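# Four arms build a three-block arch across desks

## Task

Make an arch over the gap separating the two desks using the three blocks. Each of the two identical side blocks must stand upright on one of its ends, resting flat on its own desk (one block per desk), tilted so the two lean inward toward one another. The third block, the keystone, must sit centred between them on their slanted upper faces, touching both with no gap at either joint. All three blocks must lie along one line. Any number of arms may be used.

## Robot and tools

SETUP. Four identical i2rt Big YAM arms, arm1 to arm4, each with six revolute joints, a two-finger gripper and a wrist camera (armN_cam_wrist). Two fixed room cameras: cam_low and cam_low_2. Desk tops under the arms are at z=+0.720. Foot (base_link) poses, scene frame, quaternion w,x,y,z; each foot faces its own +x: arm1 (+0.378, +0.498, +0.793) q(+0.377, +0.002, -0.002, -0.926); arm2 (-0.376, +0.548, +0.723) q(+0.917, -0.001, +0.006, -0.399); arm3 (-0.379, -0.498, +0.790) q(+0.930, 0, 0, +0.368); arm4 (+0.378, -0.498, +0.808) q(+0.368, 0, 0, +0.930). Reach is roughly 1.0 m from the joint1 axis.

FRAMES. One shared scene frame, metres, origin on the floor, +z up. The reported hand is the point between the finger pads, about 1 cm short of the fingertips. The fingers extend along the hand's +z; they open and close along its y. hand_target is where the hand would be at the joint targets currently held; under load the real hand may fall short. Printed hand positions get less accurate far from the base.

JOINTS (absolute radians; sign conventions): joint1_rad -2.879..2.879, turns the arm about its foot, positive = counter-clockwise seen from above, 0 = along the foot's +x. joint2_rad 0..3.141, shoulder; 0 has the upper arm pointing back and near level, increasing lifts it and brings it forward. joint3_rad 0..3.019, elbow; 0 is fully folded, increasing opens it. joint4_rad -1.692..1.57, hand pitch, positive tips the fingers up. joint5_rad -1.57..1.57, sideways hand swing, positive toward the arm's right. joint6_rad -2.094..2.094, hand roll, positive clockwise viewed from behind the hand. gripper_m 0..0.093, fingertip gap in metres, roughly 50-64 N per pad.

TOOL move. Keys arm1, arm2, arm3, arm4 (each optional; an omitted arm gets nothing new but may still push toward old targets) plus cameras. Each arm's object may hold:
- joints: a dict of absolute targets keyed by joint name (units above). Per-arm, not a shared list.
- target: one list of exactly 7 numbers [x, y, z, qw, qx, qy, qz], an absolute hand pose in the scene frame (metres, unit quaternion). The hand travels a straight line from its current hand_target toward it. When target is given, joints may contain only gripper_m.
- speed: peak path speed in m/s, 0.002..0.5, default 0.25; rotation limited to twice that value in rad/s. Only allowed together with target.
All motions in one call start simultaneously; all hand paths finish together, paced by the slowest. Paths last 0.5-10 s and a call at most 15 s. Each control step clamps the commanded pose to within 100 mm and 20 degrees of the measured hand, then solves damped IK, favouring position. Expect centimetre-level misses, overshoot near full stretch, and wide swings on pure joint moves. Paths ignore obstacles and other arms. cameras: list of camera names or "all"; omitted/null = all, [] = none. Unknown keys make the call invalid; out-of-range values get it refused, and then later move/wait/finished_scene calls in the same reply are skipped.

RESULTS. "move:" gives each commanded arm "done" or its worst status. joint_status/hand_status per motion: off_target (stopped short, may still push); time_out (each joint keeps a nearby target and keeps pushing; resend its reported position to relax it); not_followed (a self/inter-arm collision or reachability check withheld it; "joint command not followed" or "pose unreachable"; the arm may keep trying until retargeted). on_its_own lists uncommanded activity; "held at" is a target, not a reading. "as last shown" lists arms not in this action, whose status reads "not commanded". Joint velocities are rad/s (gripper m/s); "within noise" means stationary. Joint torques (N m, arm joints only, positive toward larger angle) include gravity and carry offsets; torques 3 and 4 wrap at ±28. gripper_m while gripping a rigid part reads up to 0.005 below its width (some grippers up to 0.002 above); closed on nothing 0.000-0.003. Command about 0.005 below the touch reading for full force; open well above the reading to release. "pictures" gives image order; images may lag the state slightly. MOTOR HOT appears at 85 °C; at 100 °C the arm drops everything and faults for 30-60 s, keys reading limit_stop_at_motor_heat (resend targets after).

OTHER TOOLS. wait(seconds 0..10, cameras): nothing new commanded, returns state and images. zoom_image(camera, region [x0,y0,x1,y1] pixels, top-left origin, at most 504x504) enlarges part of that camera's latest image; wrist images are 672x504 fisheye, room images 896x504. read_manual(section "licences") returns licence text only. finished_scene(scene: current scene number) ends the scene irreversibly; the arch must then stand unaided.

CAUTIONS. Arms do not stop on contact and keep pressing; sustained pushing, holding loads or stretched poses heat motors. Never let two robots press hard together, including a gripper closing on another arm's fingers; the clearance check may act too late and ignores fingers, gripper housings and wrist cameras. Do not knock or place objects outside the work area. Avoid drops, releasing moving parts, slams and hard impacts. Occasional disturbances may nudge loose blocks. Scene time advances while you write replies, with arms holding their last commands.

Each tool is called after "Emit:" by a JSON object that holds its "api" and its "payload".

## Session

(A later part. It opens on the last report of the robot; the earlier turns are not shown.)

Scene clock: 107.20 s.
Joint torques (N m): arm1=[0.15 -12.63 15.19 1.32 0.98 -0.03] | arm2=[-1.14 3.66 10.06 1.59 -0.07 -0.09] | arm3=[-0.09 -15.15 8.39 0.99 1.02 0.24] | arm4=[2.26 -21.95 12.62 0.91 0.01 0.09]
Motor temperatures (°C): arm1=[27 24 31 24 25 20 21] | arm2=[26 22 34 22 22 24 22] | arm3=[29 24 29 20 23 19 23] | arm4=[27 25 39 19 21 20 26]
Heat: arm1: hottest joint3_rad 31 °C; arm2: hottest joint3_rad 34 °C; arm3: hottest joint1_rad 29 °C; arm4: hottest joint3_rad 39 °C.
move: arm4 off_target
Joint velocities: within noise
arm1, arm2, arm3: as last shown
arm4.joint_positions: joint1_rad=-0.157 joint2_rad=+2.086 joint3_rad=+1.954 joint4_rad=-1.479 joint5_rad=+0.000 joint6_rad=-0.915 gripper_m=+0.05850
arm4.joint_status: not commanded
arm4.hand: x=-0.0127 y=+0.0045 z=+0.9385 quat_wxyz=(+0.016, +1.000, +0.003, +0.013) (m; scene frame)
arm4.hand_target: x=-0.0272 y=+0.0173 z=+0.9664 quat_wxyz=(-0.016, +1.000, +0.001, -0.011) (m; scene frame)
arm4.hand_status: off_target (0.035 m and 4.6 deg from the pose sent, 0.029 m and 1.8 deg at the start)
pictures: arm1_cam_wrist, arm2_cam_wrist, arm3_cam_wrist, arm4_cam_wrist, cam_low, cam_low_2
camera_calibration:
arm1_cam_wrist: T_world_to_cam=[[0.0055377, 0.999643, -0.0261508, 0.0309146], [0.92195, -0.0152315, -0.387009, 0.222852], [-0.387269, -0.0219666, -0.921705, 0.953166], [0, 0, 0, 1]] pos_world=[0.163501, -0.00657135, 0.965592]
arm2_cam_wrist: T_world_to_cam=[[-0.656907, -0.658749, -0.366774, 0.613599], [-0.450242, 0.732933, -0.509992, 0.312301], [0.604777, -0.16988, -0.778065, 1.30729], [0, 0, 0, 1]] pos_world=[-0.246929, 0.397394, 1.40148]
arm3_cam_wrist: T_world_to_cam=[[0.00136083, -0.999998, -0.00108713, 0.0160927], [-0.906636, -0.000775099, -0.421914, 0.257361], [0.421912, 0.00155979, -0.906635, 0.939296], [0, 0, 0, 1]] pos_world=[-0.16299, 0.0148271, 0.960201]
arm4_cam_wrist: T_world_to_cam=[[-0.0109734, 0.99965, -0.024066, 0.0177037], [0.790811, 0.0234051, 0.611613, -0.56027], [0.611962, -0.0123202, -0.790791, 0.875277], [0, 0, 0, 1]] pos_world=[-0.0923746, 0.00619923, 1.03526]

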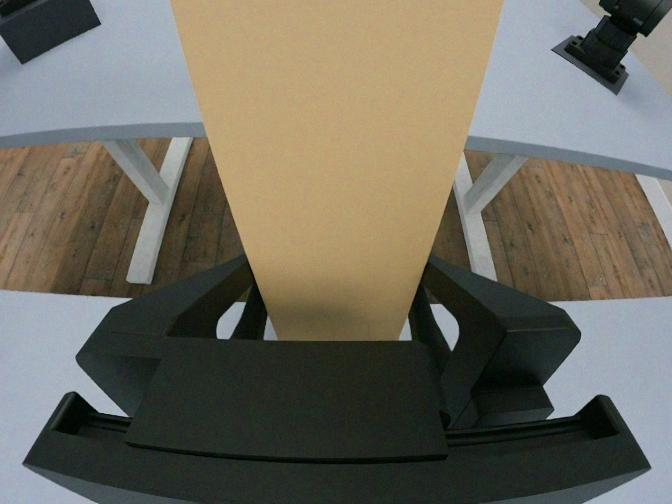

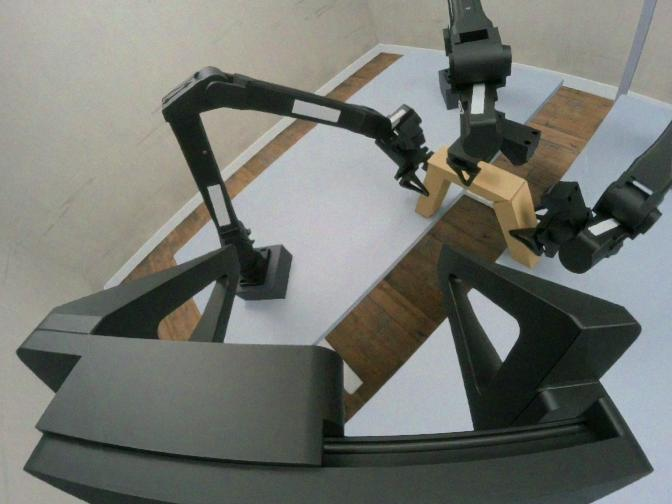

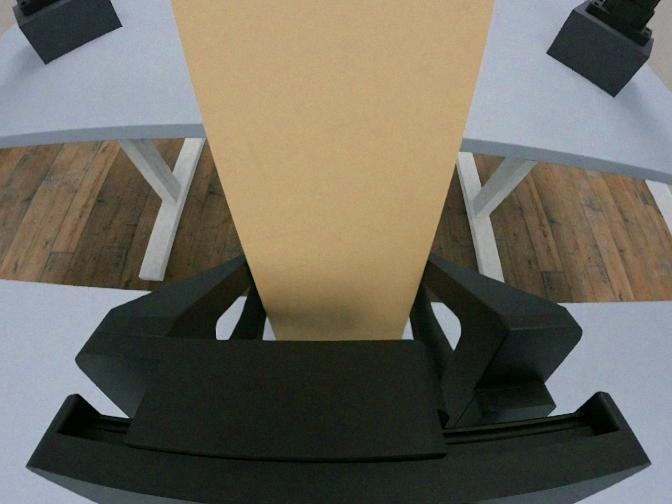

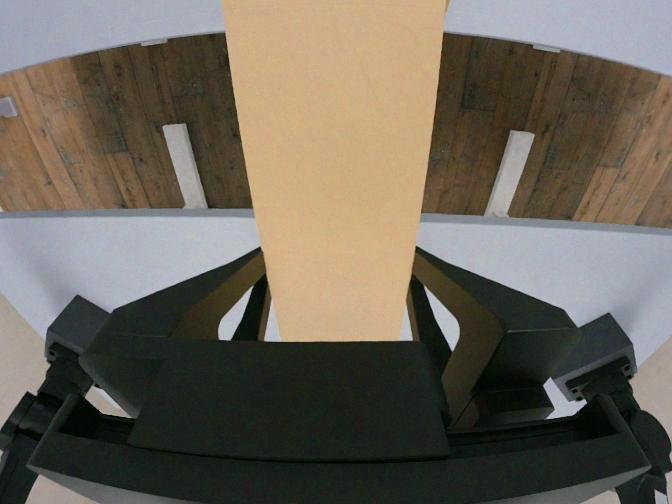

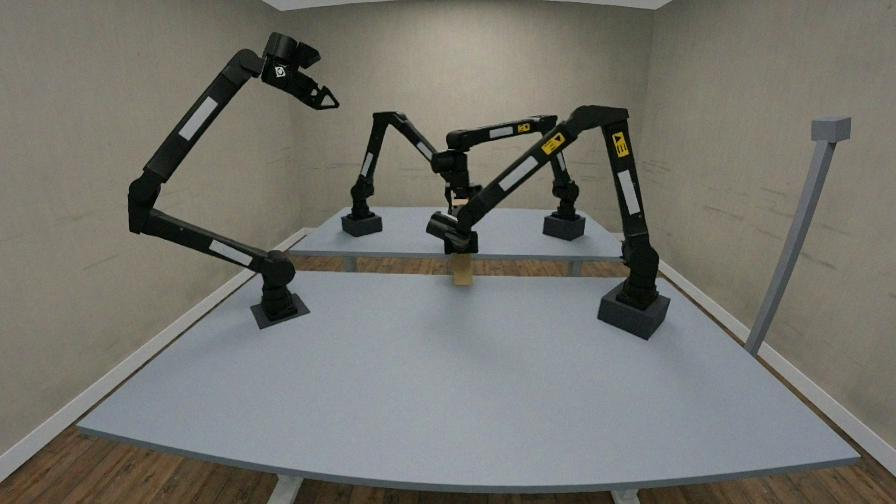

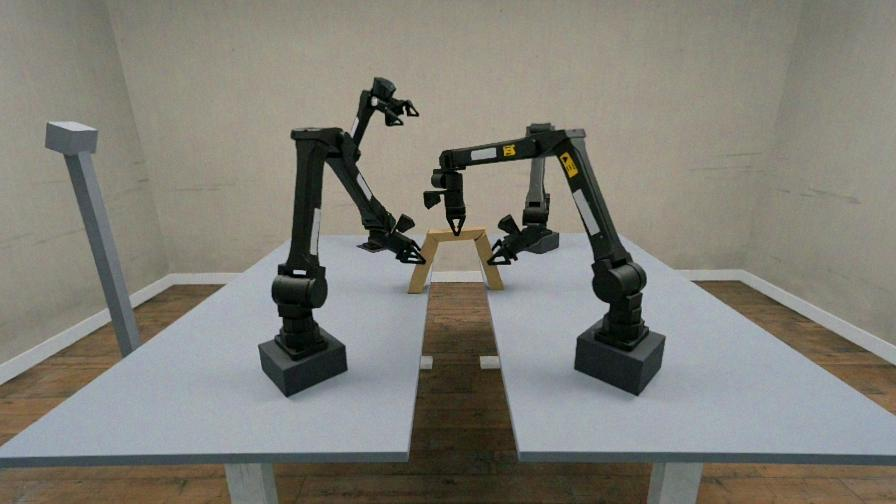

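Emit:
{"api": "move", "payload": {"arm4": {"target": [-0.0262, 0.0255, 0.954, -0.018, 1, 0.001, -0.013], "speed": 0.06}, "cameras": ["arm4_cam_wrist","cam_low_2","arm2_cam_wrist"]}}

Emit:
{"api": "zoom_image", "payload": {"camera": "cam_low_2", "region": [420, 215, 500, 265]}}

Emit:
{"api": "zoom_image", "payload": {"camera": "arm2_cam_wrist", "region": [485, 160, 545, 220]}}

Emit:
{"api": "zoom_image", "payload": {"camera": "arm2_cam_wrist", "region": [415, 140, 475, 200]}}

Emit:
{"api": "zoom_image", "payload": {"camera": "arm4_cam_wrist", "region": [410, 0, 490, 60]}}

Scene clock: 114.90 s.
Joint torques (N m): arm1=[0.03 -12.63 15.19 1.35 0.98 -0.03] | arm2=[-0.79 3.6 9.94 1.68 -0.09 -0.11] | arm3=[-0.44 -15.44 8.49 1.01 1 0.27] | arm4=[1.49 -21.48 12 0.98 -0.05 -0.01]
Motor temperatures (°C): arm1=[27 24 32 24 25 20 22] | arm2=[26 22 34 22 22 24 22] | arm3=[29 24 29 20 23 19 23] | arm4=[27 27 39 19 21 20 26]
Heat: arm1: hottest joint3_rad 32 °C; arm2: hottest joint3_rad 34 °C; arm3: hottest joint1_rad 29 °C; arm4: hottest joint3_rad 39 °C.
move: arm4 off_target
Joint velocities: within noise
arm1, arm2, arm3: as last shown
arm4.joint_positions: joint1_rad=-0.157 joint2_rad=+2.086 joint3_rad=+1.954 joint4_rad=-1.452 joint5_rad=+0.000 joint6_rad=-0.918 gripper_m=+0.05850
arm4.joint_status: not commanded
arm4.hand: x=-0.0168 y=+0.0099 z=+0.9383 quat_wxyz=(+0.005, +1.000, +0.004, +0.004) (m; scene frame)
arm4.hand_target: x=-0.0255 y=+0.0246 z=+0.9543 quat_wxyz=(-0.018, +1.000, +0.002, -0.013) (m; scene frame)
arm4.hand_status: off_target (0.024 m and 3.3 deg from the pose sent, 0.029 m and 4.9 deg at the start)
pictures: arm2_cam_wrist, arm4_cam_wrist, cam_low_2
camera_calibration:
arm2_cam_wrist: T_world_to_cam=[[-0.656907, -0.658749, -0.366774, 0.613599], [-0.450242, 0.732933, -0.509992, 0.312301], [0.604777, -0.16988, -0.778065, 1.30729], [0, 0, 0, 1]] pos_world=[-0.246929, 0.397394, 1.40148]
arm4_cam_wrist: T_world_to_cam=[[-0.0142922, 0.999896, -0.00209468, -0.00845751], [0.801056, 0.0127037, 0.598455, -0.544344], [0.598419, 0.00687527, -0.801154, 0.886975], [0, 0, 0, 1]] pos_world=[-0.0948538, 0.00927363, 1.03635]

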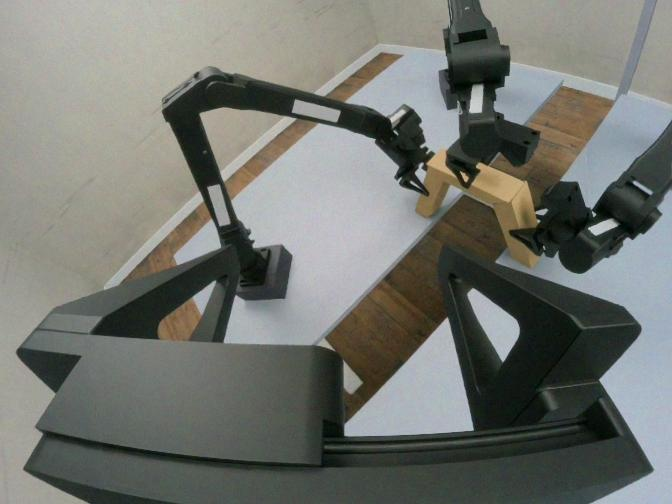

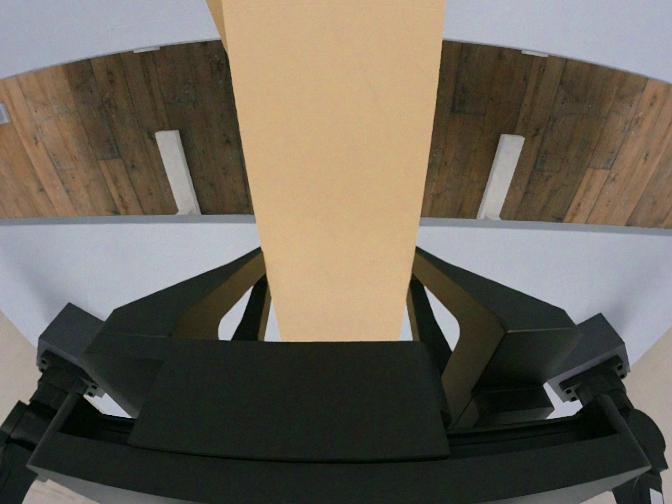

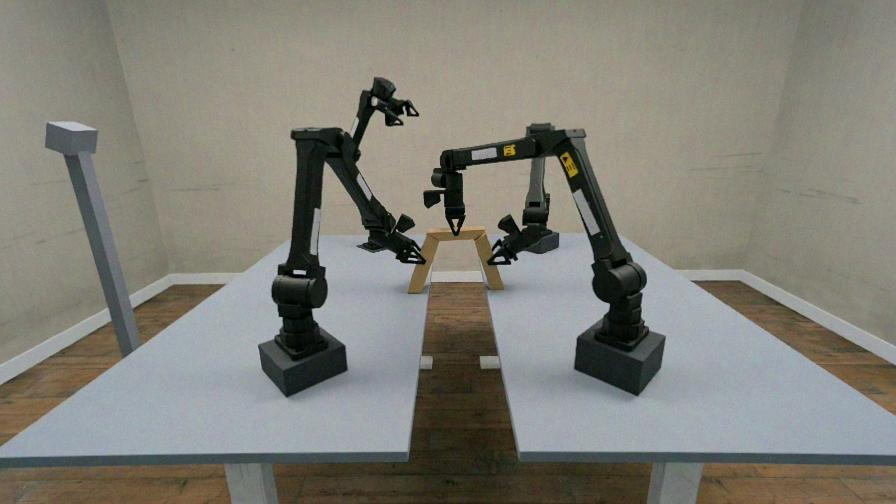

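Scaled by 6.300 from the camera's 896x504 image, which has a finer 1280x720 frame.

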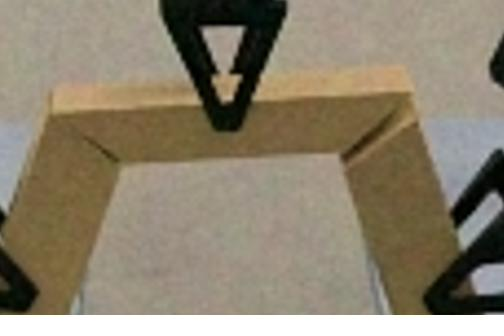

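Scaled by 8.400 from the camera's 672x504 image, which has a finer 960x720 frame.

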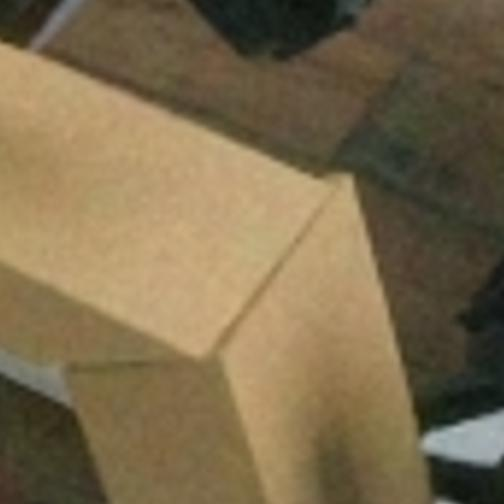

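Scaled by 8.400 from the camera's 672x504 image, which has a finer 960x720 frame.

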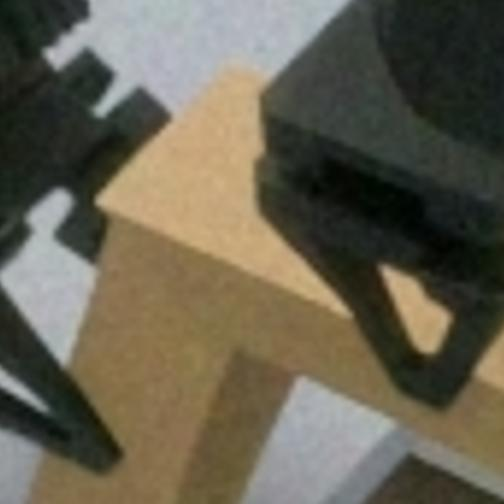

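Scaled by 6.300 from the camera's 672x504 image, which has a finer 960x720 frame.

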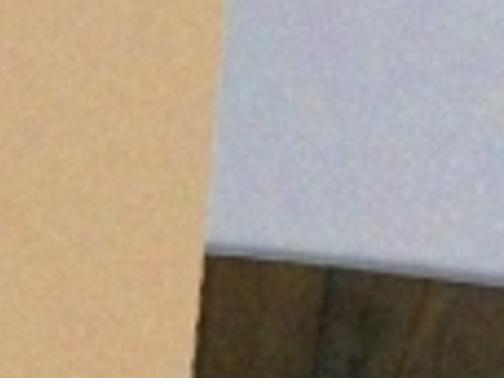

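Emit:
{"api": "move", "payload": {"arm4": {"target": [-0.0165, 0.0195, 0.944, -0.018, 1, 0.000, -0.015], "speed": 0.06}, "cameras": ["arm4_cam_wrist","cam_low_2","arm2_cam_wrist"]}}

Emit:
{"api": "zoom_image", "payload": {"camera": "cam_low_2", "region": [420, 215, 500, 265]}}

Emit:
{"api": "zoom_image", "payload": {"camera": "arm2_cam_wrist", "region": [485, 160, 545, 220]}}

Emit:
{"api": "zoom_image", "payload": {"camera": "arm2_cam_wrist", "region": [415, 140, 475, 200]}}

Emit:
{"api": "zoom_image", "payload": {"camera": "cam_low_2", "region": [400, 190, 520, 310]}}

Scene clock: 118.40 s.
Joint torques (N m): arm1=[-0.03 -12.57 15.23 1.26 0.96 -0.02] | arm2=[-1.14 3.72 9.94 1.54 -0.08 -0.08] | arm3=[-0.03 -15.27 8.47 0.98 1.02 0.24] | arm4=[1.2 -22.65 8.4 1.09 0 -0.02]
Motor temperatures (°C): arm1=[27 24 32 24 25 20 22] | arm2=[26 22 34 22 22 24 22] | arm3=[29 24 29 20 23 19 23] | arm4=[27 28 39 19 21 20 26]
Heat: arm1: hottest joint3_rad 32 °C; arm2: hottest joint3_rad 34 °C; arm3: hottest joint1_rad 29 °C; arm4: hottest joint3_rad 39 °C.
move: arm4 off_target
Joint velocities: within noise
arm1.joint_positions: joint1_rad=+0.582 joint2_rad=+1.899 joint3_rad=+1.170 joint4_rad=-0.490 joint5_rad=+1.032 joint6_rad=+1.155 gripper_m=+0.05908
arm1.joint_status: not commanded
arm1.hand: x=+0.1161 y=-0.0068 z=+0.8532 quat_wxyz=(+0.005, -0.862, +0.001, +0.507) (m; scene frame)
arm1.hand_target: x=+0.1074 y=-0.0370 z=+0.8791 quat_wxyz=(-0.032, -0.854, +0.027, +0.519) (m; scene frame)
arm1.hand_status: not commanded
arm2: as last shown
arm3.joint_positions: joint1_rad=+0.599 joint2_rad=+1.912 joint3_rad=+1.176 joint4_rad=-0.441 joint5_rad=+1.020 joint6_rad=+1.118 gripper_m=+0.06097
arm3.joint_status: not commanded
arm3.hand: x=-0.1139 y=+0.0153 z=+0.8471 quat_wxyz=(-0.508, +0.005, -0.862, -0.004) (m; scene frame)
arm3.hand_target: x=-0.1042 y=+0.0234 z=+0.8580 quat_wxyz=(-0.516, -0.017, -0.856, -0.020) (m; scene frame)
arm3.hand_status: not commanded
arm4.joint_positions: joint1_rad=-0.160 joint2_rad=+2.078 joint3_rad=+1.931 joint4_rad=-1.407 joint5_rad=-0.012 joint6_rad=-0.921 gripper_m=+0.05850
arm4.joint_status: not commanded
arm4.hand: x=-0.0195 y=+0.0130 z=+0.9344 quat_wxyz=(-0.003, +1.000, +0.004, -0.010) (m; scene frame)
arm4.hand_target: x=-0.0174 y=+0.0187 z=+0.9442 quat_wxyz=(-0.016, +1.000, +0.001, -0.018) (m; scene frame)
arm4.hand_status: off_target (0.012 m and 1.9 deg from the pose sent, 0.011 m and 3.5 deg at the start)
pictures: arm2_cam_wrist, arm4_cam_wrist, cam_low_2
camera_calibration:
arm2_cam_wrist: T_world_to_cam=[[-0.656907, -0.658749, -0.366774, 0.613599], [-0.450242, 0.732933, -0.509992, 0.312301], [0.604777, -0.16988, -0.778065, 1.30729], [0, 0, 0, 1]] pos_world=[-0.246929, 0.397394, 1.40148]
arm4_cam_wrist: T_world_to_cam=[[-0.0141452, 0.999804, 0.0138637, -0.0265391], [0.817279, 0.00357258, 0.576232, -0.518686], [0.576069, 0.0194814, -0.817169, 0.899824], [0, 0, 0, 1]] pos_world=[-0.0948247, 0.0108572, 1.03456]

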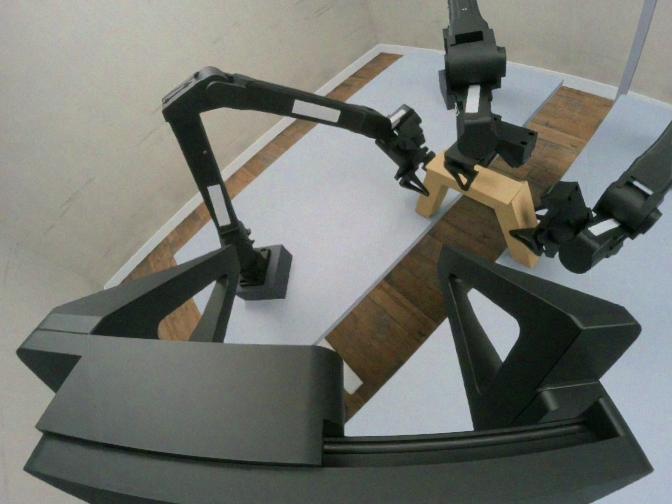

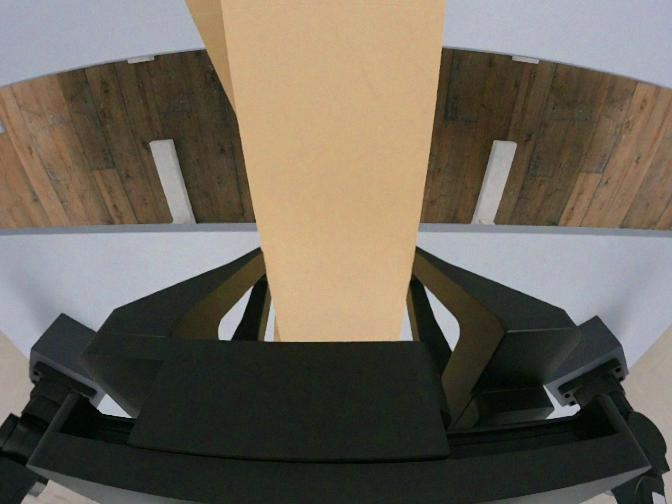

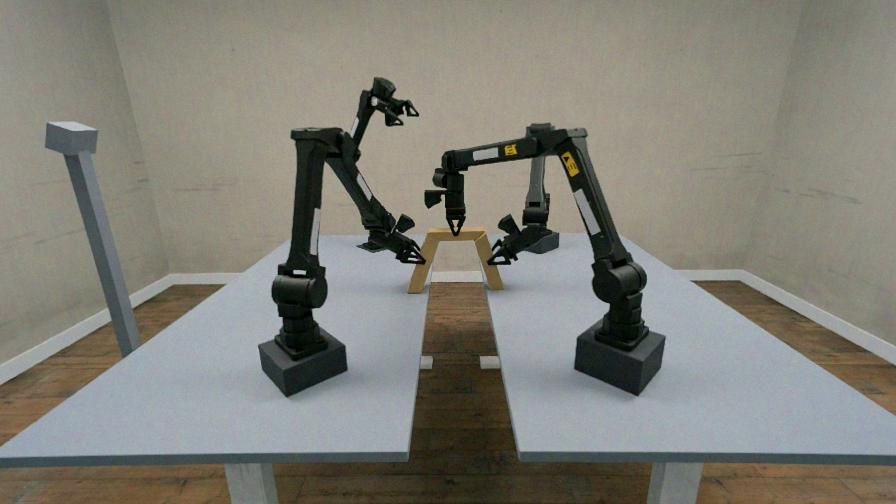

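Scaled by 6.300 from the camera's 896x504 image, which has a finer 1280x720 frame.

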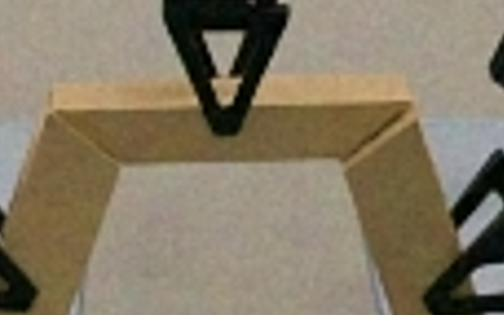

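Scaled by 8.400 from the camera's 672x504 image, which has a finer 960x720 frame.

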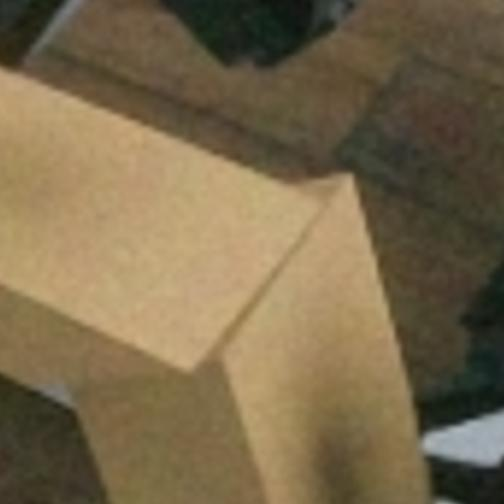

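Scaled by 8.400 from the camera's 672x504 image, which has a finer 960x720 frame.

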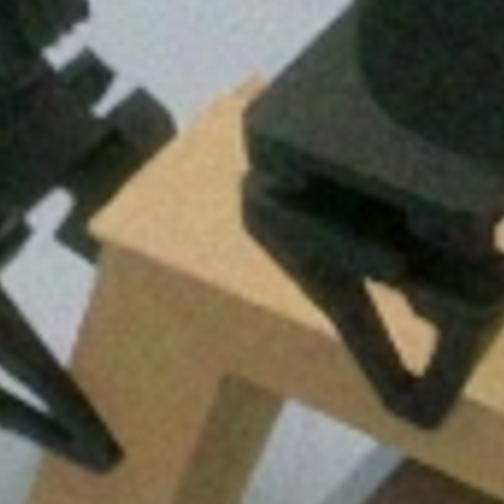

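Scaled by 4.200 from the camera's 896x504 image, which has a finer 1280x720 frame.

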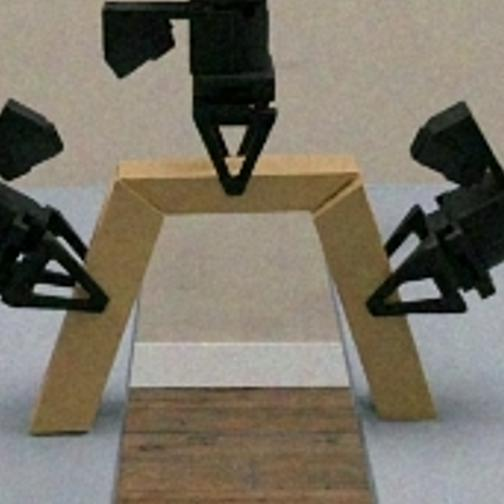

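Emit:
{"api": "move", "payload": {"arm4": {"target": [-0.012, 0.012, 0.962, -0.014, 1, 0.000, -0.008], "speed": 0.06}, "cameras": []}}

Emit:
{"api": "move", "payload": {"arm4": {"target": [-0.014, 0.010, 0.945, -0.012, 1, 0.000, -0.006], "speed": 0.06}, "cameras": ["arm4_cam_wrist","cam_low_2","arm2_cam_wrist"]}}

Emit:
{"api": "zoom_image", "payload": {"camera": "cam_low_2", "region": [420, 215, 500, 265]}}

Emit:
{"api": "zoom_image", "payload": {"camera": "arm2_cam_wrist", "region": [485, 160, 545, 220]}}

Emit:
{"api": "zoom_image", "payload": {"camera": "arm2_cam_wrist", "region": [415, 140, 475, 200]}}

Scene clock: 121.23 s.
Joint torques (N m): arm1=[0.03 -12.63 15.2 1.28 0.91 -0.02] | arm2=[-1.03 3.78 9.98 1.48 -0.09 -0.08] | arm3=[-0.38 -15.15 8.44 1.03 1.01 0.25] | arm4=[1.49 -24 9.21 -0.38 0.06 0.04]
Motor temperatures (°C): arm1=[27 24 32 24 25 20 22] | arm2=[26 22 34 22 22 24 22] | arm3=[29 24 29 20 23 19 23] | arm4=[27 28 39 19 21 20 26]
Heat: arm1: hottest joint3_rad 32 °C; arm2: hottest joint3_rad 34 °C; arm3: hottest joint1_rad 29 °C; arm4: hottest joint3_rad 39 °C.
move: arm4 off_target
Joint velocities: within noise
arm1.joint_positions: joint1_rad=+0.582 joint2_rad=+1.899 joint3_rad=+1.170 joint4_rad=-0.490 joint5_rad=+1.035 joint6_rad=+1.155 gripper_m=+0.05908
arm1.joint_status: not commanded
arm1.hand: x=+0.1159 y=-0.0066 z=+0.8536 quat_wxyz=(+0.006, -0.861, +0.001, +0.508) (m; scene frame)
arm1.hand_target: x=+0.1073 y=-0.0369 z=+0.8794 quat_wxyz=(-0.031, -0.853, +0.027, +0.520) (m; scene frame)
arm1.hand_status: not commanded
arm2, arm3: as last shown
arm4.joint_positions: joint1_rad=-0.160 joint2_rad=+2.076 joint3_rad=+1.931 joint4_rad=-1.421 joint5_rad=+0.008 joint6_rad=-0.921 gripper_m=+0.05850
arm4.joint_status: not commanded
arm4.hand: x=-0.0146 y=+0.0124 z=+0.9357 quat_wxyz=(-0.004, +1.000, +0.004, +0.002) (m; scene frame)
arm4.hand_target: x=-0.0111 y=+0.0126 z=+0.9614 quat_wxyz=(-0.016, +1.000, +0.000, -0.005) (m; scene frame)
arm4.hand_status: off_target (0.026 m and 1.7 deg from the pose sent, 0.029 m and 1.4 deg at the start)
pictures: none
No camera images: "cameras" was empty.

Scene clock: 122.20 s.
Joint torques (N m): arm1=[-0.03 -12.81 15.19 1.31 0.89 -0.03] | arm2=[-1.03 3.66 10 1.57 -0.1 -0.09] | arm3=[-0.26 -15.27 8.44 1.03 1.03 0.24] | arm4=[1.9 -22.83 8.12 0.64 -0.21 0.09]
Motor temperatures (°C): arm1=[27 24 32 24 25 20 22] | arm2=[26 22 35 22 22 24 22] | arm3=[29 24 29 20 23 19 23] | arm4=[27 28 38 19 21 20 26]
Heat: arm1: hottest joint3_rad 32 °C; arm2: hottest joint3_rad 35 °C; arm3: hottest joint1_rad 29 °C; arm4: hottest joint3_rad 38 °C.
move: arm4 done
Joint velocities: within noise
arm1, arm3: as last shown
arm1.hand_target: x=+0.1073 y=-0.0369 z=+0.8794 quat_wxyz=(-0.031, -0.853, +0.028, +0.520) (m; scene frame)
arm2.joint_positions: joint1_rad=-0.068 joint2_rad=+0.615 joint3_rad=+1.398 joint4_rad=-1.168 joint5_rad=-0.283 joint6_rad=+0.288 gripper_m=+0.09396
arm2.joint_status: not commanded
arm2.hand: x=-0.1788 y=+0.3871 z=+1.3047 quat_wxyz=(-0.558, -0.390, -0.730, +0.053) (m; scene frame)
arm2.hand_target: x=-0.1809 y=+0.3898 z=+1.3157 quat_wxyz=(-0.568, -0.385, -0.725, +0.057) (m; scene frame)
arm2.hand_status: not commanded
arm3.joint_positions: joint1_rad=+0.599 joint2_rad=+1.912 joint3_rad=+1.176 joint4_rad=-0.441 joint5_rad=+1.020 joint6_rad=+1.120 gripper_m=+0.06097
arm3.hand: x=-0.1139 y=+0.0153 z=+0.8471 quat_wxyz=(-0.508, +0.004, -0.862, -0.004) (m; scene frame)
arm4.joint_positions: joint1_rad=-0.160 joint2_rad=+2.069 joint3_rad=+1.917 joint4_rad=-1.407 joint5_rad=+0.008 joint6_rad=-0.921 gripper_m=+0.05850
arm4.joint_status: not commanded
arm4.hand: x=-0.0142 y=+0.0119 z=+0.9349 quat_wxyz=(-0.007, +1.000, +0.004, +0.000) (m; scene frame)
arm4.hand_target: x=-0.0147 y=+0.0109 z=+0.9450 quat_wxyz=(-0.014, +1.000, +0.000, -0.007) (m; scene frame)
arm4.hand_status: done (0.010 m and 1.0 deg from the pose sent, 0.010 m and 1.4 deg at the start)
pictures: arm2_cam_wrist, arm4_cam_wrist, cam_low_2
camera_calibration:
arm2_cam_wrist: T_world_to_cam=[[-0.656907, -0.658749, -0.366774, 0.613599], [-0.450242, 0.732933, -0.509992, 0.312301], [0.604777, -0.16988, -0.778065, 1.30729], [0, 0, 0, 1]] pos_world=[-0.246929, 0.397394, 1.40148]
arm4_cam_wrist: T_world_to_cam=[[-0.0141984, 0.999652, 0.0222339, -0.033124], [0.806425, -0.00169831, 0.591334, -0.537546], [0.591166, 0.026326, -0.80612, 0.887002], [0, 0, 0, 1]] pos_world=[-0.0913444, 0.00884838, 1.03364]

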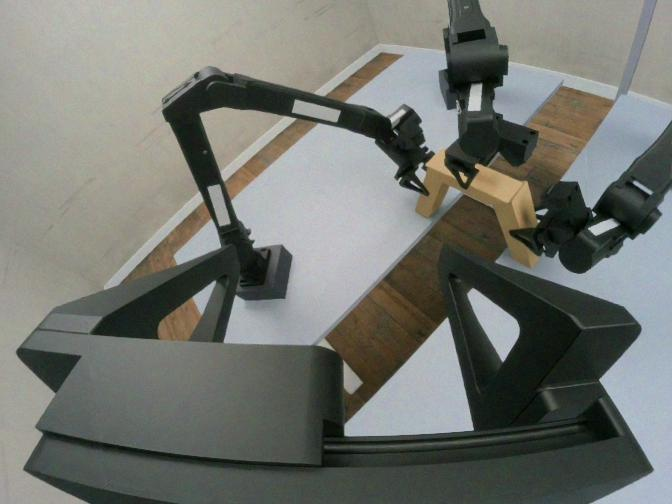

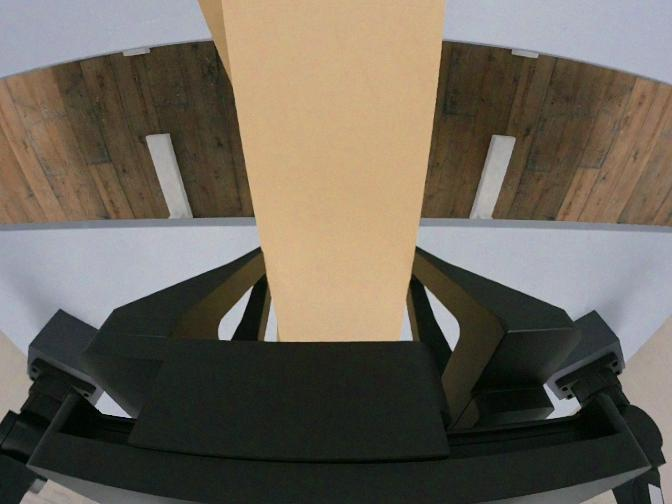

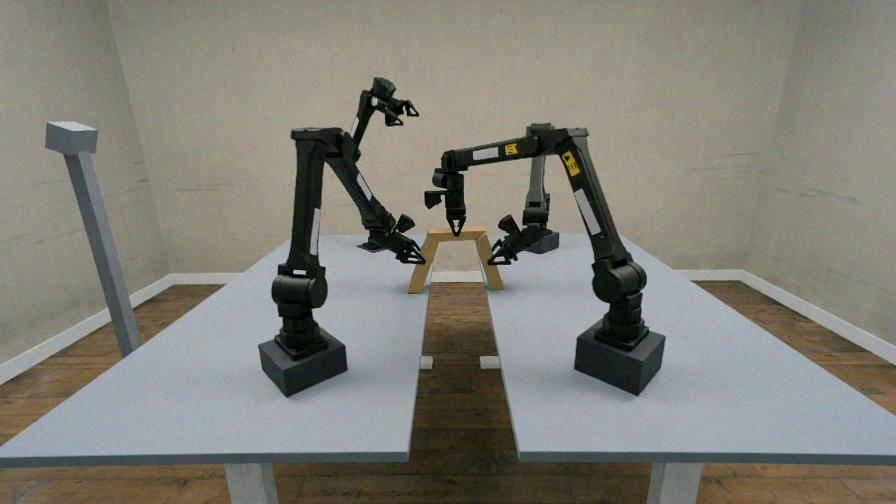

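Scaled by 6.300 from the camera's 896x504 image, which has a finer 1280x720 frame.

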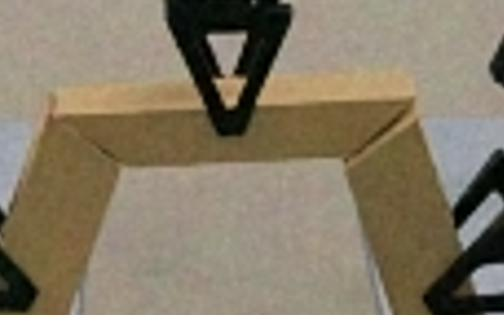

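Scaled by 8.400 from the camera's 672x504 image, which has a finer 960x720 frame.

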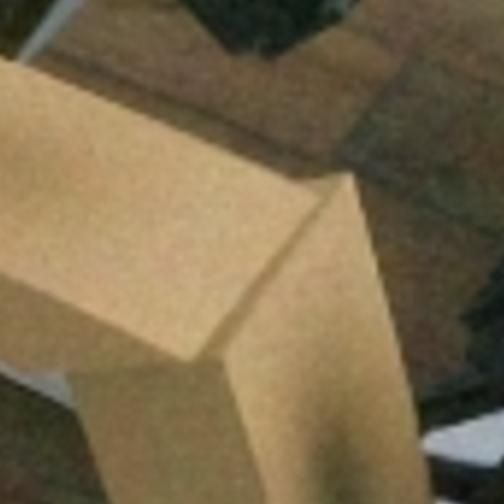

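Scaled by 8.400 from the camera's 672x504 image, which has a finer 960x720 frame.

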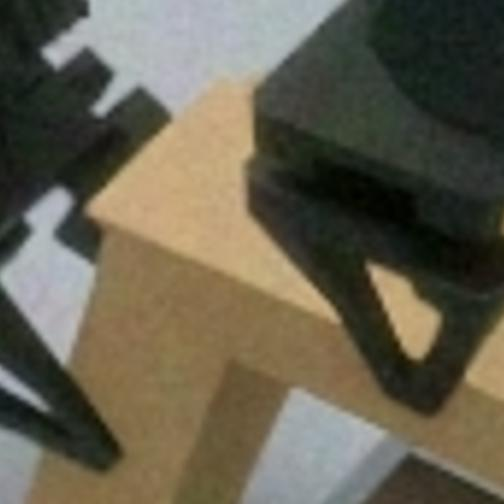

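Emit:
{"api": "move", "payload": {"arm4": {"target": [-0.014, -0.003, 0.972, -0.012, 1, 0.000, -0.006], "speed": 0.06}, "cameras": []}}

Scene clock: 124.07 s.
Joint torques (N m): arm1=[-0.03 -12.69 15.06 1.26 0.89 0.01] | arm2=[-0.91 3.66 9.99 1.54 -0.08 -0.09] | arm3=[-0.38 -15.5 8.44 0.95 1.02 0.25] | arm4=[2.61 -24.41 9.25 -0.29 -0.13 0.14]
Motor temperatures (°C): arm1=[27 24 32 24 25 20 22] | arm2=[26 22 35 22 22 24 22] | arm3=[29 24 29 20 23 19 23] | arm4=[27 28 38 19 21 20 26]
Heat: arm1: hottest joint3_rad 32 °C; arm2: hottest joint3_rad 35 °C; arm3: hottest joint1_rad 29 °C; arm4: hottest joint3_rad 38 °C.
move: arm4 off_target
Joint velocities: within noise
arm1.joint_positions: joint1_rad=+0.582 joint2_rad=+1.900 joint3_rad=+1.171 joint4_rad=-0.490 joint5_rad=+1.035 joint6_rad=+1.152 gripper_m=+0.05908
arm1.joint_status: not commanded
arm1.hand: x=+0.1158 y=-0.0070 z=+0.8536 quat_wxyz=(+0.006, -0.861, +0.000, +0.508) (m; scene frame)
arm1.hand_target: x=+0.1073 y=-0.0368 z=+0.8792 quat_wxyz=(-0.031, -0.853, +0.027, +0.520) (m; scene frame)
arm1.hand_status: not commanded
arm2: as last shown
arm3.joint_positions: joint1_rad=+0.599 joint2_rad=+1.912 joint3_rad=+1.176 joint4_rad=-0.440 joint5_rad=+1.020 joint6_rad=+1.117 gripper_m=+0.06097
arm3.joint_status: not commanded
arm3.hand: x=-0.1139 y=+0.0155 z=+0.8471 quat_wxyz=(-0.508, +0.005, -0.861, -0.004) (m; scene frame)
arm3.hand_target: x=-0.1042 y=+0.0235 z=+0.8582 quat_wxyz=(-0.516, -0.016, -0.856, -0.020) (m; scene frame)
arm3.hand_status: not commanded
arm4.joint_positions: joint1_rad=-0.156 joint2_rad=+2.055 joint3_rad=+1.905 joint4_rad=-1.441 joint5_rad=+0.007 joint6_rad=-0.913 gripper_m=+0.05850
arm4.joint_status: not commanded
arm4.hand: x=-0.0091 y=+0.0008 z=+0.9392 quat_wxyz=(+0.006, +1.000, +0.002, +0.009) (m; scene frame)
arm4.hand_target: x=-0.0131 y=-0.0040 z=+0.9714 quat_wxyz=(-0.010, +1.000, +0.000, -0.005) (m; scene frame)
arm4.hand_status: off_target (0.033 m and 2.7 deg from the pose sent, 0.040 m and 1.0 deg at the start)
pictures: none
No camera images: "cameras" was empty.

Emit:
{"api": "move", "payload": {"arm4": {"target": [-0.014, 0.002, 0.946, -0.016, 1, 0.000, -0.011], "speed": 0.06}, "cameras": ["arm4_cam_wrist","cam_low_2","arm2_cam_wrist"]}}

Emit:
{"api": "zoom_image", "payload": {"camera": "cam_low_2", "region": [420, 215, 500, 265]}}

Emit:
{"api": "zoom_image", "payload": {"camera": "arm2_cam_wrist", "region": [485, 160, 545, 220]}}

Emit:
{"api": "zoom_image", "payload": {"camera": "arm2_cam_wrist", "region": [415, 140, 475, 200]}}

Scene clock: 126.60 s.
Joint torques (N m): arm1=[0.09 -12.86 15.08 1.29 0.9 0.01] | arm2=[-0.85 3.72 9.92 1.54 -0.1 -0.08] | arm3=[-0.73 -15.85 8.39 0.99 1.05 0.27] | arm4=[1.96 -22.36 8.31 1.01 -0.13 0.08]
Motor temperatures (°C): arm1=[27 25 33 24 25 20 22] | arm2=[26 22 35 22 22 24 22] | arm3=[29 24 29 20 23 19 23] | arm4=[27 28 38 19 21 20 26]
Heat: arm1: hottest joint3_rad 33 °C; arm2: hottest joint3_rad 35 °C; arm3: hottest joint1_rad 29 °C; arm4: hottest joint3_rad 38 °C.
move: arm4 off_target
Joint velocities: arm1=[-0.044 -0.005 0.007 -0.012 -0.007 -0.007 0] | arm2=[within noise] | arm3=[within noise] | arm4=[within noise]
arm1.joint_positions: joint1_rad=+0.582 joint2_rad=+1.901 joint3_rad=+1.171 joint4_rad=-0.490 joint5_rad=+1.035 joint6_rad=+1.154 gripper_m=+0.05908
arm1.joint_status: not commanded
arm1.hand: x=+0.1158 y=-0.0070 z=+0.8534 quat_wxyz=(+0.006, -0.861, +0.000, +0.508) (m; scene frame)
arm1.hand_target: x=+0.1073 y=-0.0368 z=+0.8793 quat_wxyz=(-0.032, -0.853, +0.028, +0.520) (m; scene frame)
arm1.hand_status: not commanded
arm2, arm3: as last shown
arm4.joint_positions: joint1_rad=-0.154 joint2_rad=+2.040 joint3_rad=+1.872 joint4_rad=-1.395 joint5_rad=+0.004 joint6_rad=-0.910 gripper_m=+0.05850
arm4.joint_status: not commanded
arm4.hand: x=-0.0113 y=+0.0005 z=+0.9356 quat_wxyz=(-0.004, +1.000, +0.002, -0.001) (m; scene frame)
arm4.hand_target: x=-0.0137 y=+0.0016 z=+0.9458 quat_wxyz=(-0.015, +1.000, -0.002, -0.010) (m; scene frame)
arm4.hand_status: off_target (0.011 m and 1.8 deg from the pose sent, 0.008 m and 3.4 deg at the start)
pictures: arm2_cam_wrist, arm4_cam_wrist, cam_low_2
camera_calibration:
arm2_cam_wrist: T_world_to_cam=[[-0.656907, -0.658749, -0.366774, 0.613599], [-0.450242, 0.732933, -0.509992, 0.312301], [0.604777, -0.16988, -0.778065, 1.30729], [0, 0, 0, 1]] pos_world=[-0.246929, 0.397394, 1.40148]
arm4_cam_wrist: T_world_to_cam=[[-0.00952818, 0.999825, 0.0161068, -0.0158607], [0.807126, -0.00181897, 0.590377, -0.539347], [0.590303, 0.0186254, -0.806967, 0.886863], [0, 0, 0, 1]] pos_world=[-0.0883476, -0.0016413, 1.03434]

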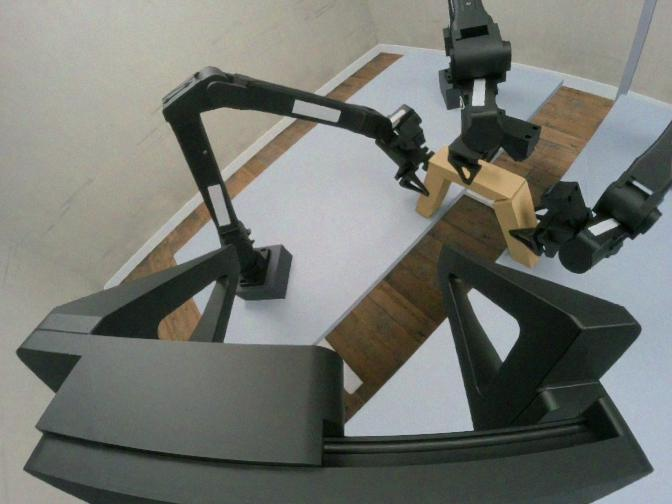

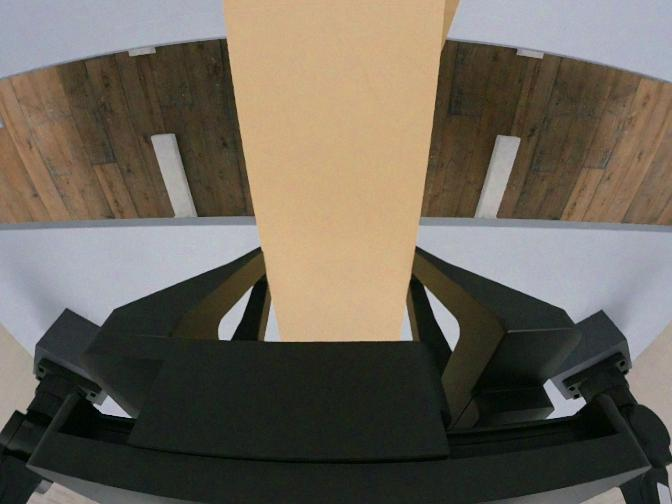

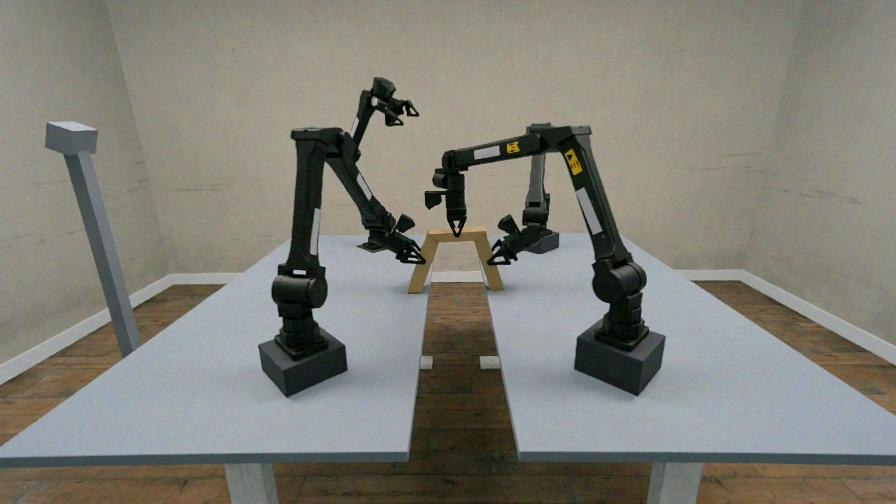

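Scaled by 6.300 from the camera's 896x504 image, which has a finer 1280x720 frame.

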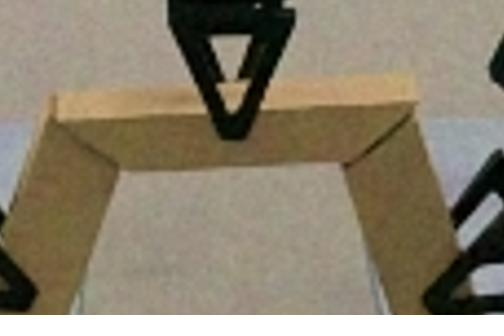

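Scaled by 8.400 from the camera's 672x504 image, which has a finer 960x720 frame.

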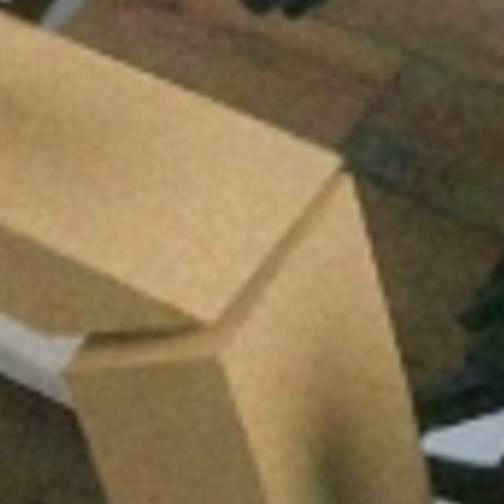

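Scaled by 8.400 from the camera's 672x504 image, which has a finer 960x720 frame.

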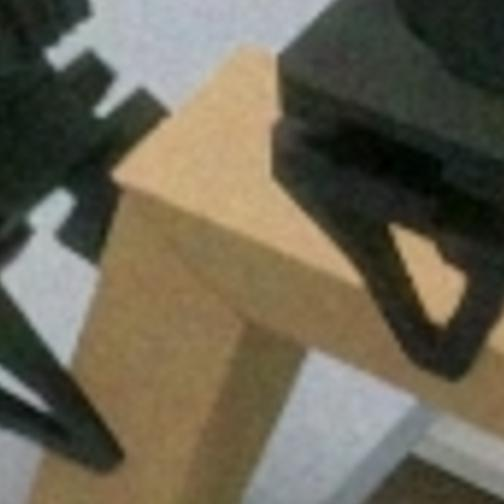

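Emit:
{"api": "move", "payload": {"arm4": {"target": [-0.0165, 0.0105, 0.942, -0.016, 1, 0.000, -0.012], "speed": 0.06}, "cameras": ["arm4_cam_wrist","cam_low_2","arm2_cam_wrist"]}}

Emit:
{"api": "zoom_image", "payload": {"camera": "cam_low_2", "region": [420, 215, 500, 265]}}

Emit:
{"api": "zoom_image", "payload": {"camera": "arm2_cam_wrist", "region": [485, 160, 545, 220]}}

Emit:
{"api": "zoom_image", "payload": {"camera": "arm2_cam_wrist", "region": [415, 140, 475, 200]}}

Scene clock: 128.97 s.
Joint torques (N m): arm1=[-0.03 -12.69 15.05 1.29 0.89 0.02] | arm2=[-1.03 3.6 10.02 1.54 -0.08 -0.1] | arm3=[-0.44 -15.27 8.4 1.01 1.01 0.27] | arm4=[1.44 -20.66 10.43 0.92 -0.19 -0.01]
Motor temperatures (°C): arm1=[27 25 33 24 25 20 22] | arm2=[26 22 35 22 22 24 22] | arm3=[29 24 29 20 23 19 23] | arm4=[27 28 38 19 21 20 26]
Heat: arm1: hottest joint3_rad 33 °C; arm2: hottest joint3_rad 35 °C; arm3: hottest joint1_rad 29 °C; arm4: hottest joint3_rad 38 °C.
move: arm4 off_target
Joint velocities: within noise
arm1, arm2, arm3: as last shown
arm4.joint_positions: joint1_rad=-0.154 joint2_rad=+2.040 joint3_rad=+1.871 joint4_rad=-1.394 joint5_rad=+0.004 joint6_rad=-0.910 gripper_m=+0.05850
arm4.joint_status: not commanded
arm4.hand: x=-0.0114 y=+0.0007 z=+0.9354 quat_wxyz=(-0.004, +1.000, +0.002, -0.001) (m; scene frame)
arm4.hand_target: x=-0.0164 y=+0.0105 z=+0.9420 quat_wxyz=(-0.017, +1.000, +0.000, -0.012) (m; scene frame)
arm4.hand_status: off_target (0.013 m and 1.8 deg from the pose sent, 0.013 m and 1.9 deg at the start)
pictures: arm2_cam_wrist, arm4_cam_wrist, cam_low_2
camera_calibration:
arm2_cam_wrist: T_world_to_cam=[[-0.656907, -0.658749, -0.366774, 0.613599], [-0.450242, 0.732933, -0.509992, 0.312301], [0.604777, -0.16988, -0.778065, 1.30729], [0, 0, 0, 1]] pos_world=[-0.246929, 0.397394, 1.40148]
arm4_cam_wrist: T_world_to_cam=[[-0.00957491, 0.999809, 0.0170552, -0.0170458], [0.807553, -0.0023272, 0.58979, -0.538623], [0.589717, 0.0194202, -0.807376, 0.88729], [0, 0, 0, 1]] pos_world=[-0.0884468, -0.00144234, 1.03434]

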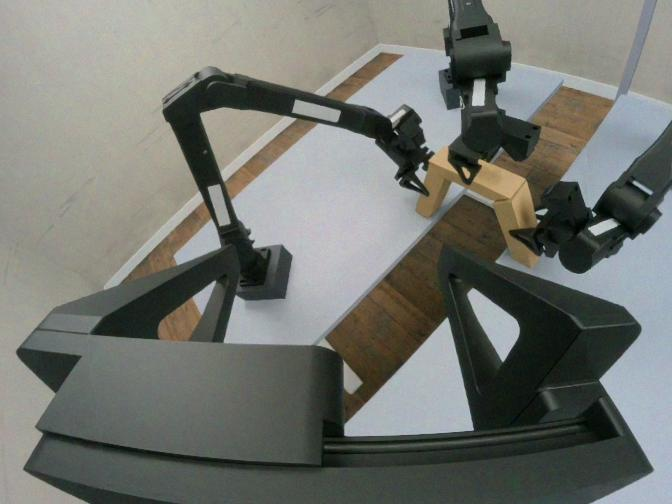

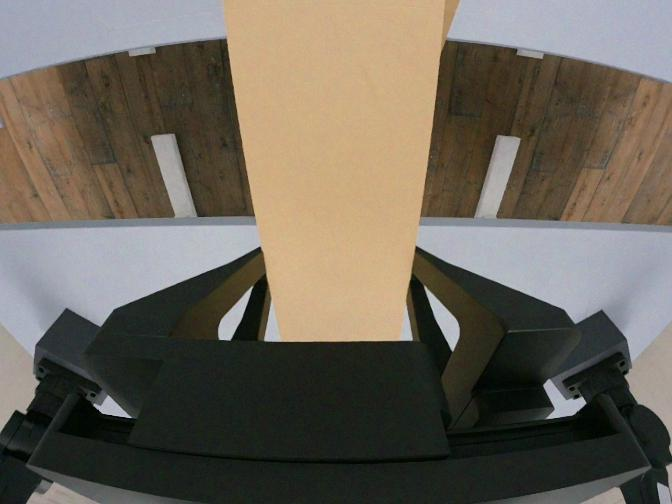

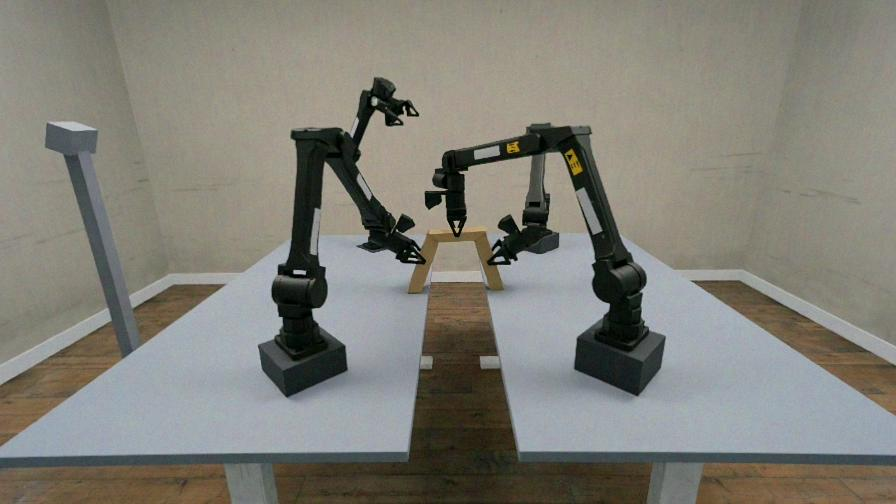

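Scaled by 6.300 from the camera's 896x504 image, which has a finer 1280x720 frame.

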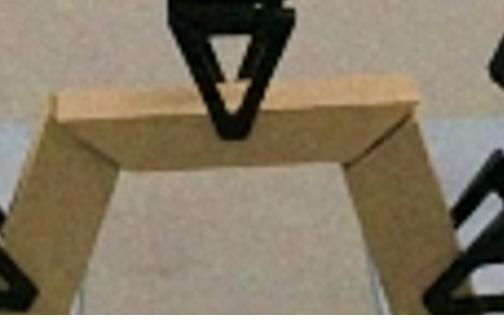

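Scaled by 8.400 from the camera's 672x504 image, which has a finer 960x720 frame.

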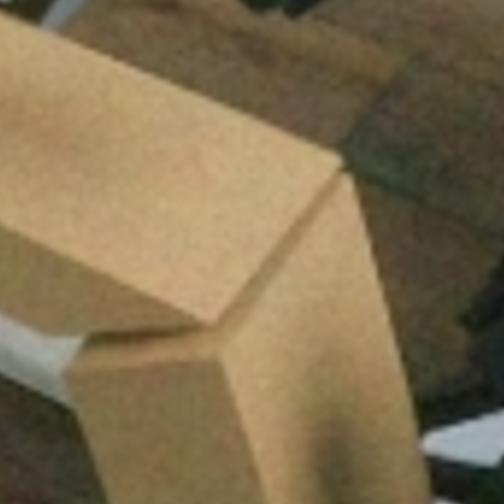

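Scaled by 8.400 from the camera's 672x504 image, which has a finer 960x720 frame.

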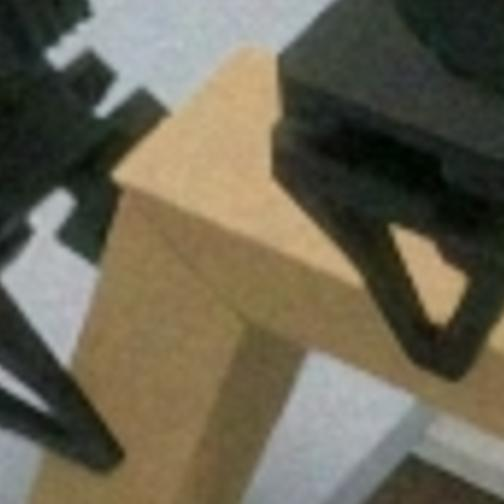

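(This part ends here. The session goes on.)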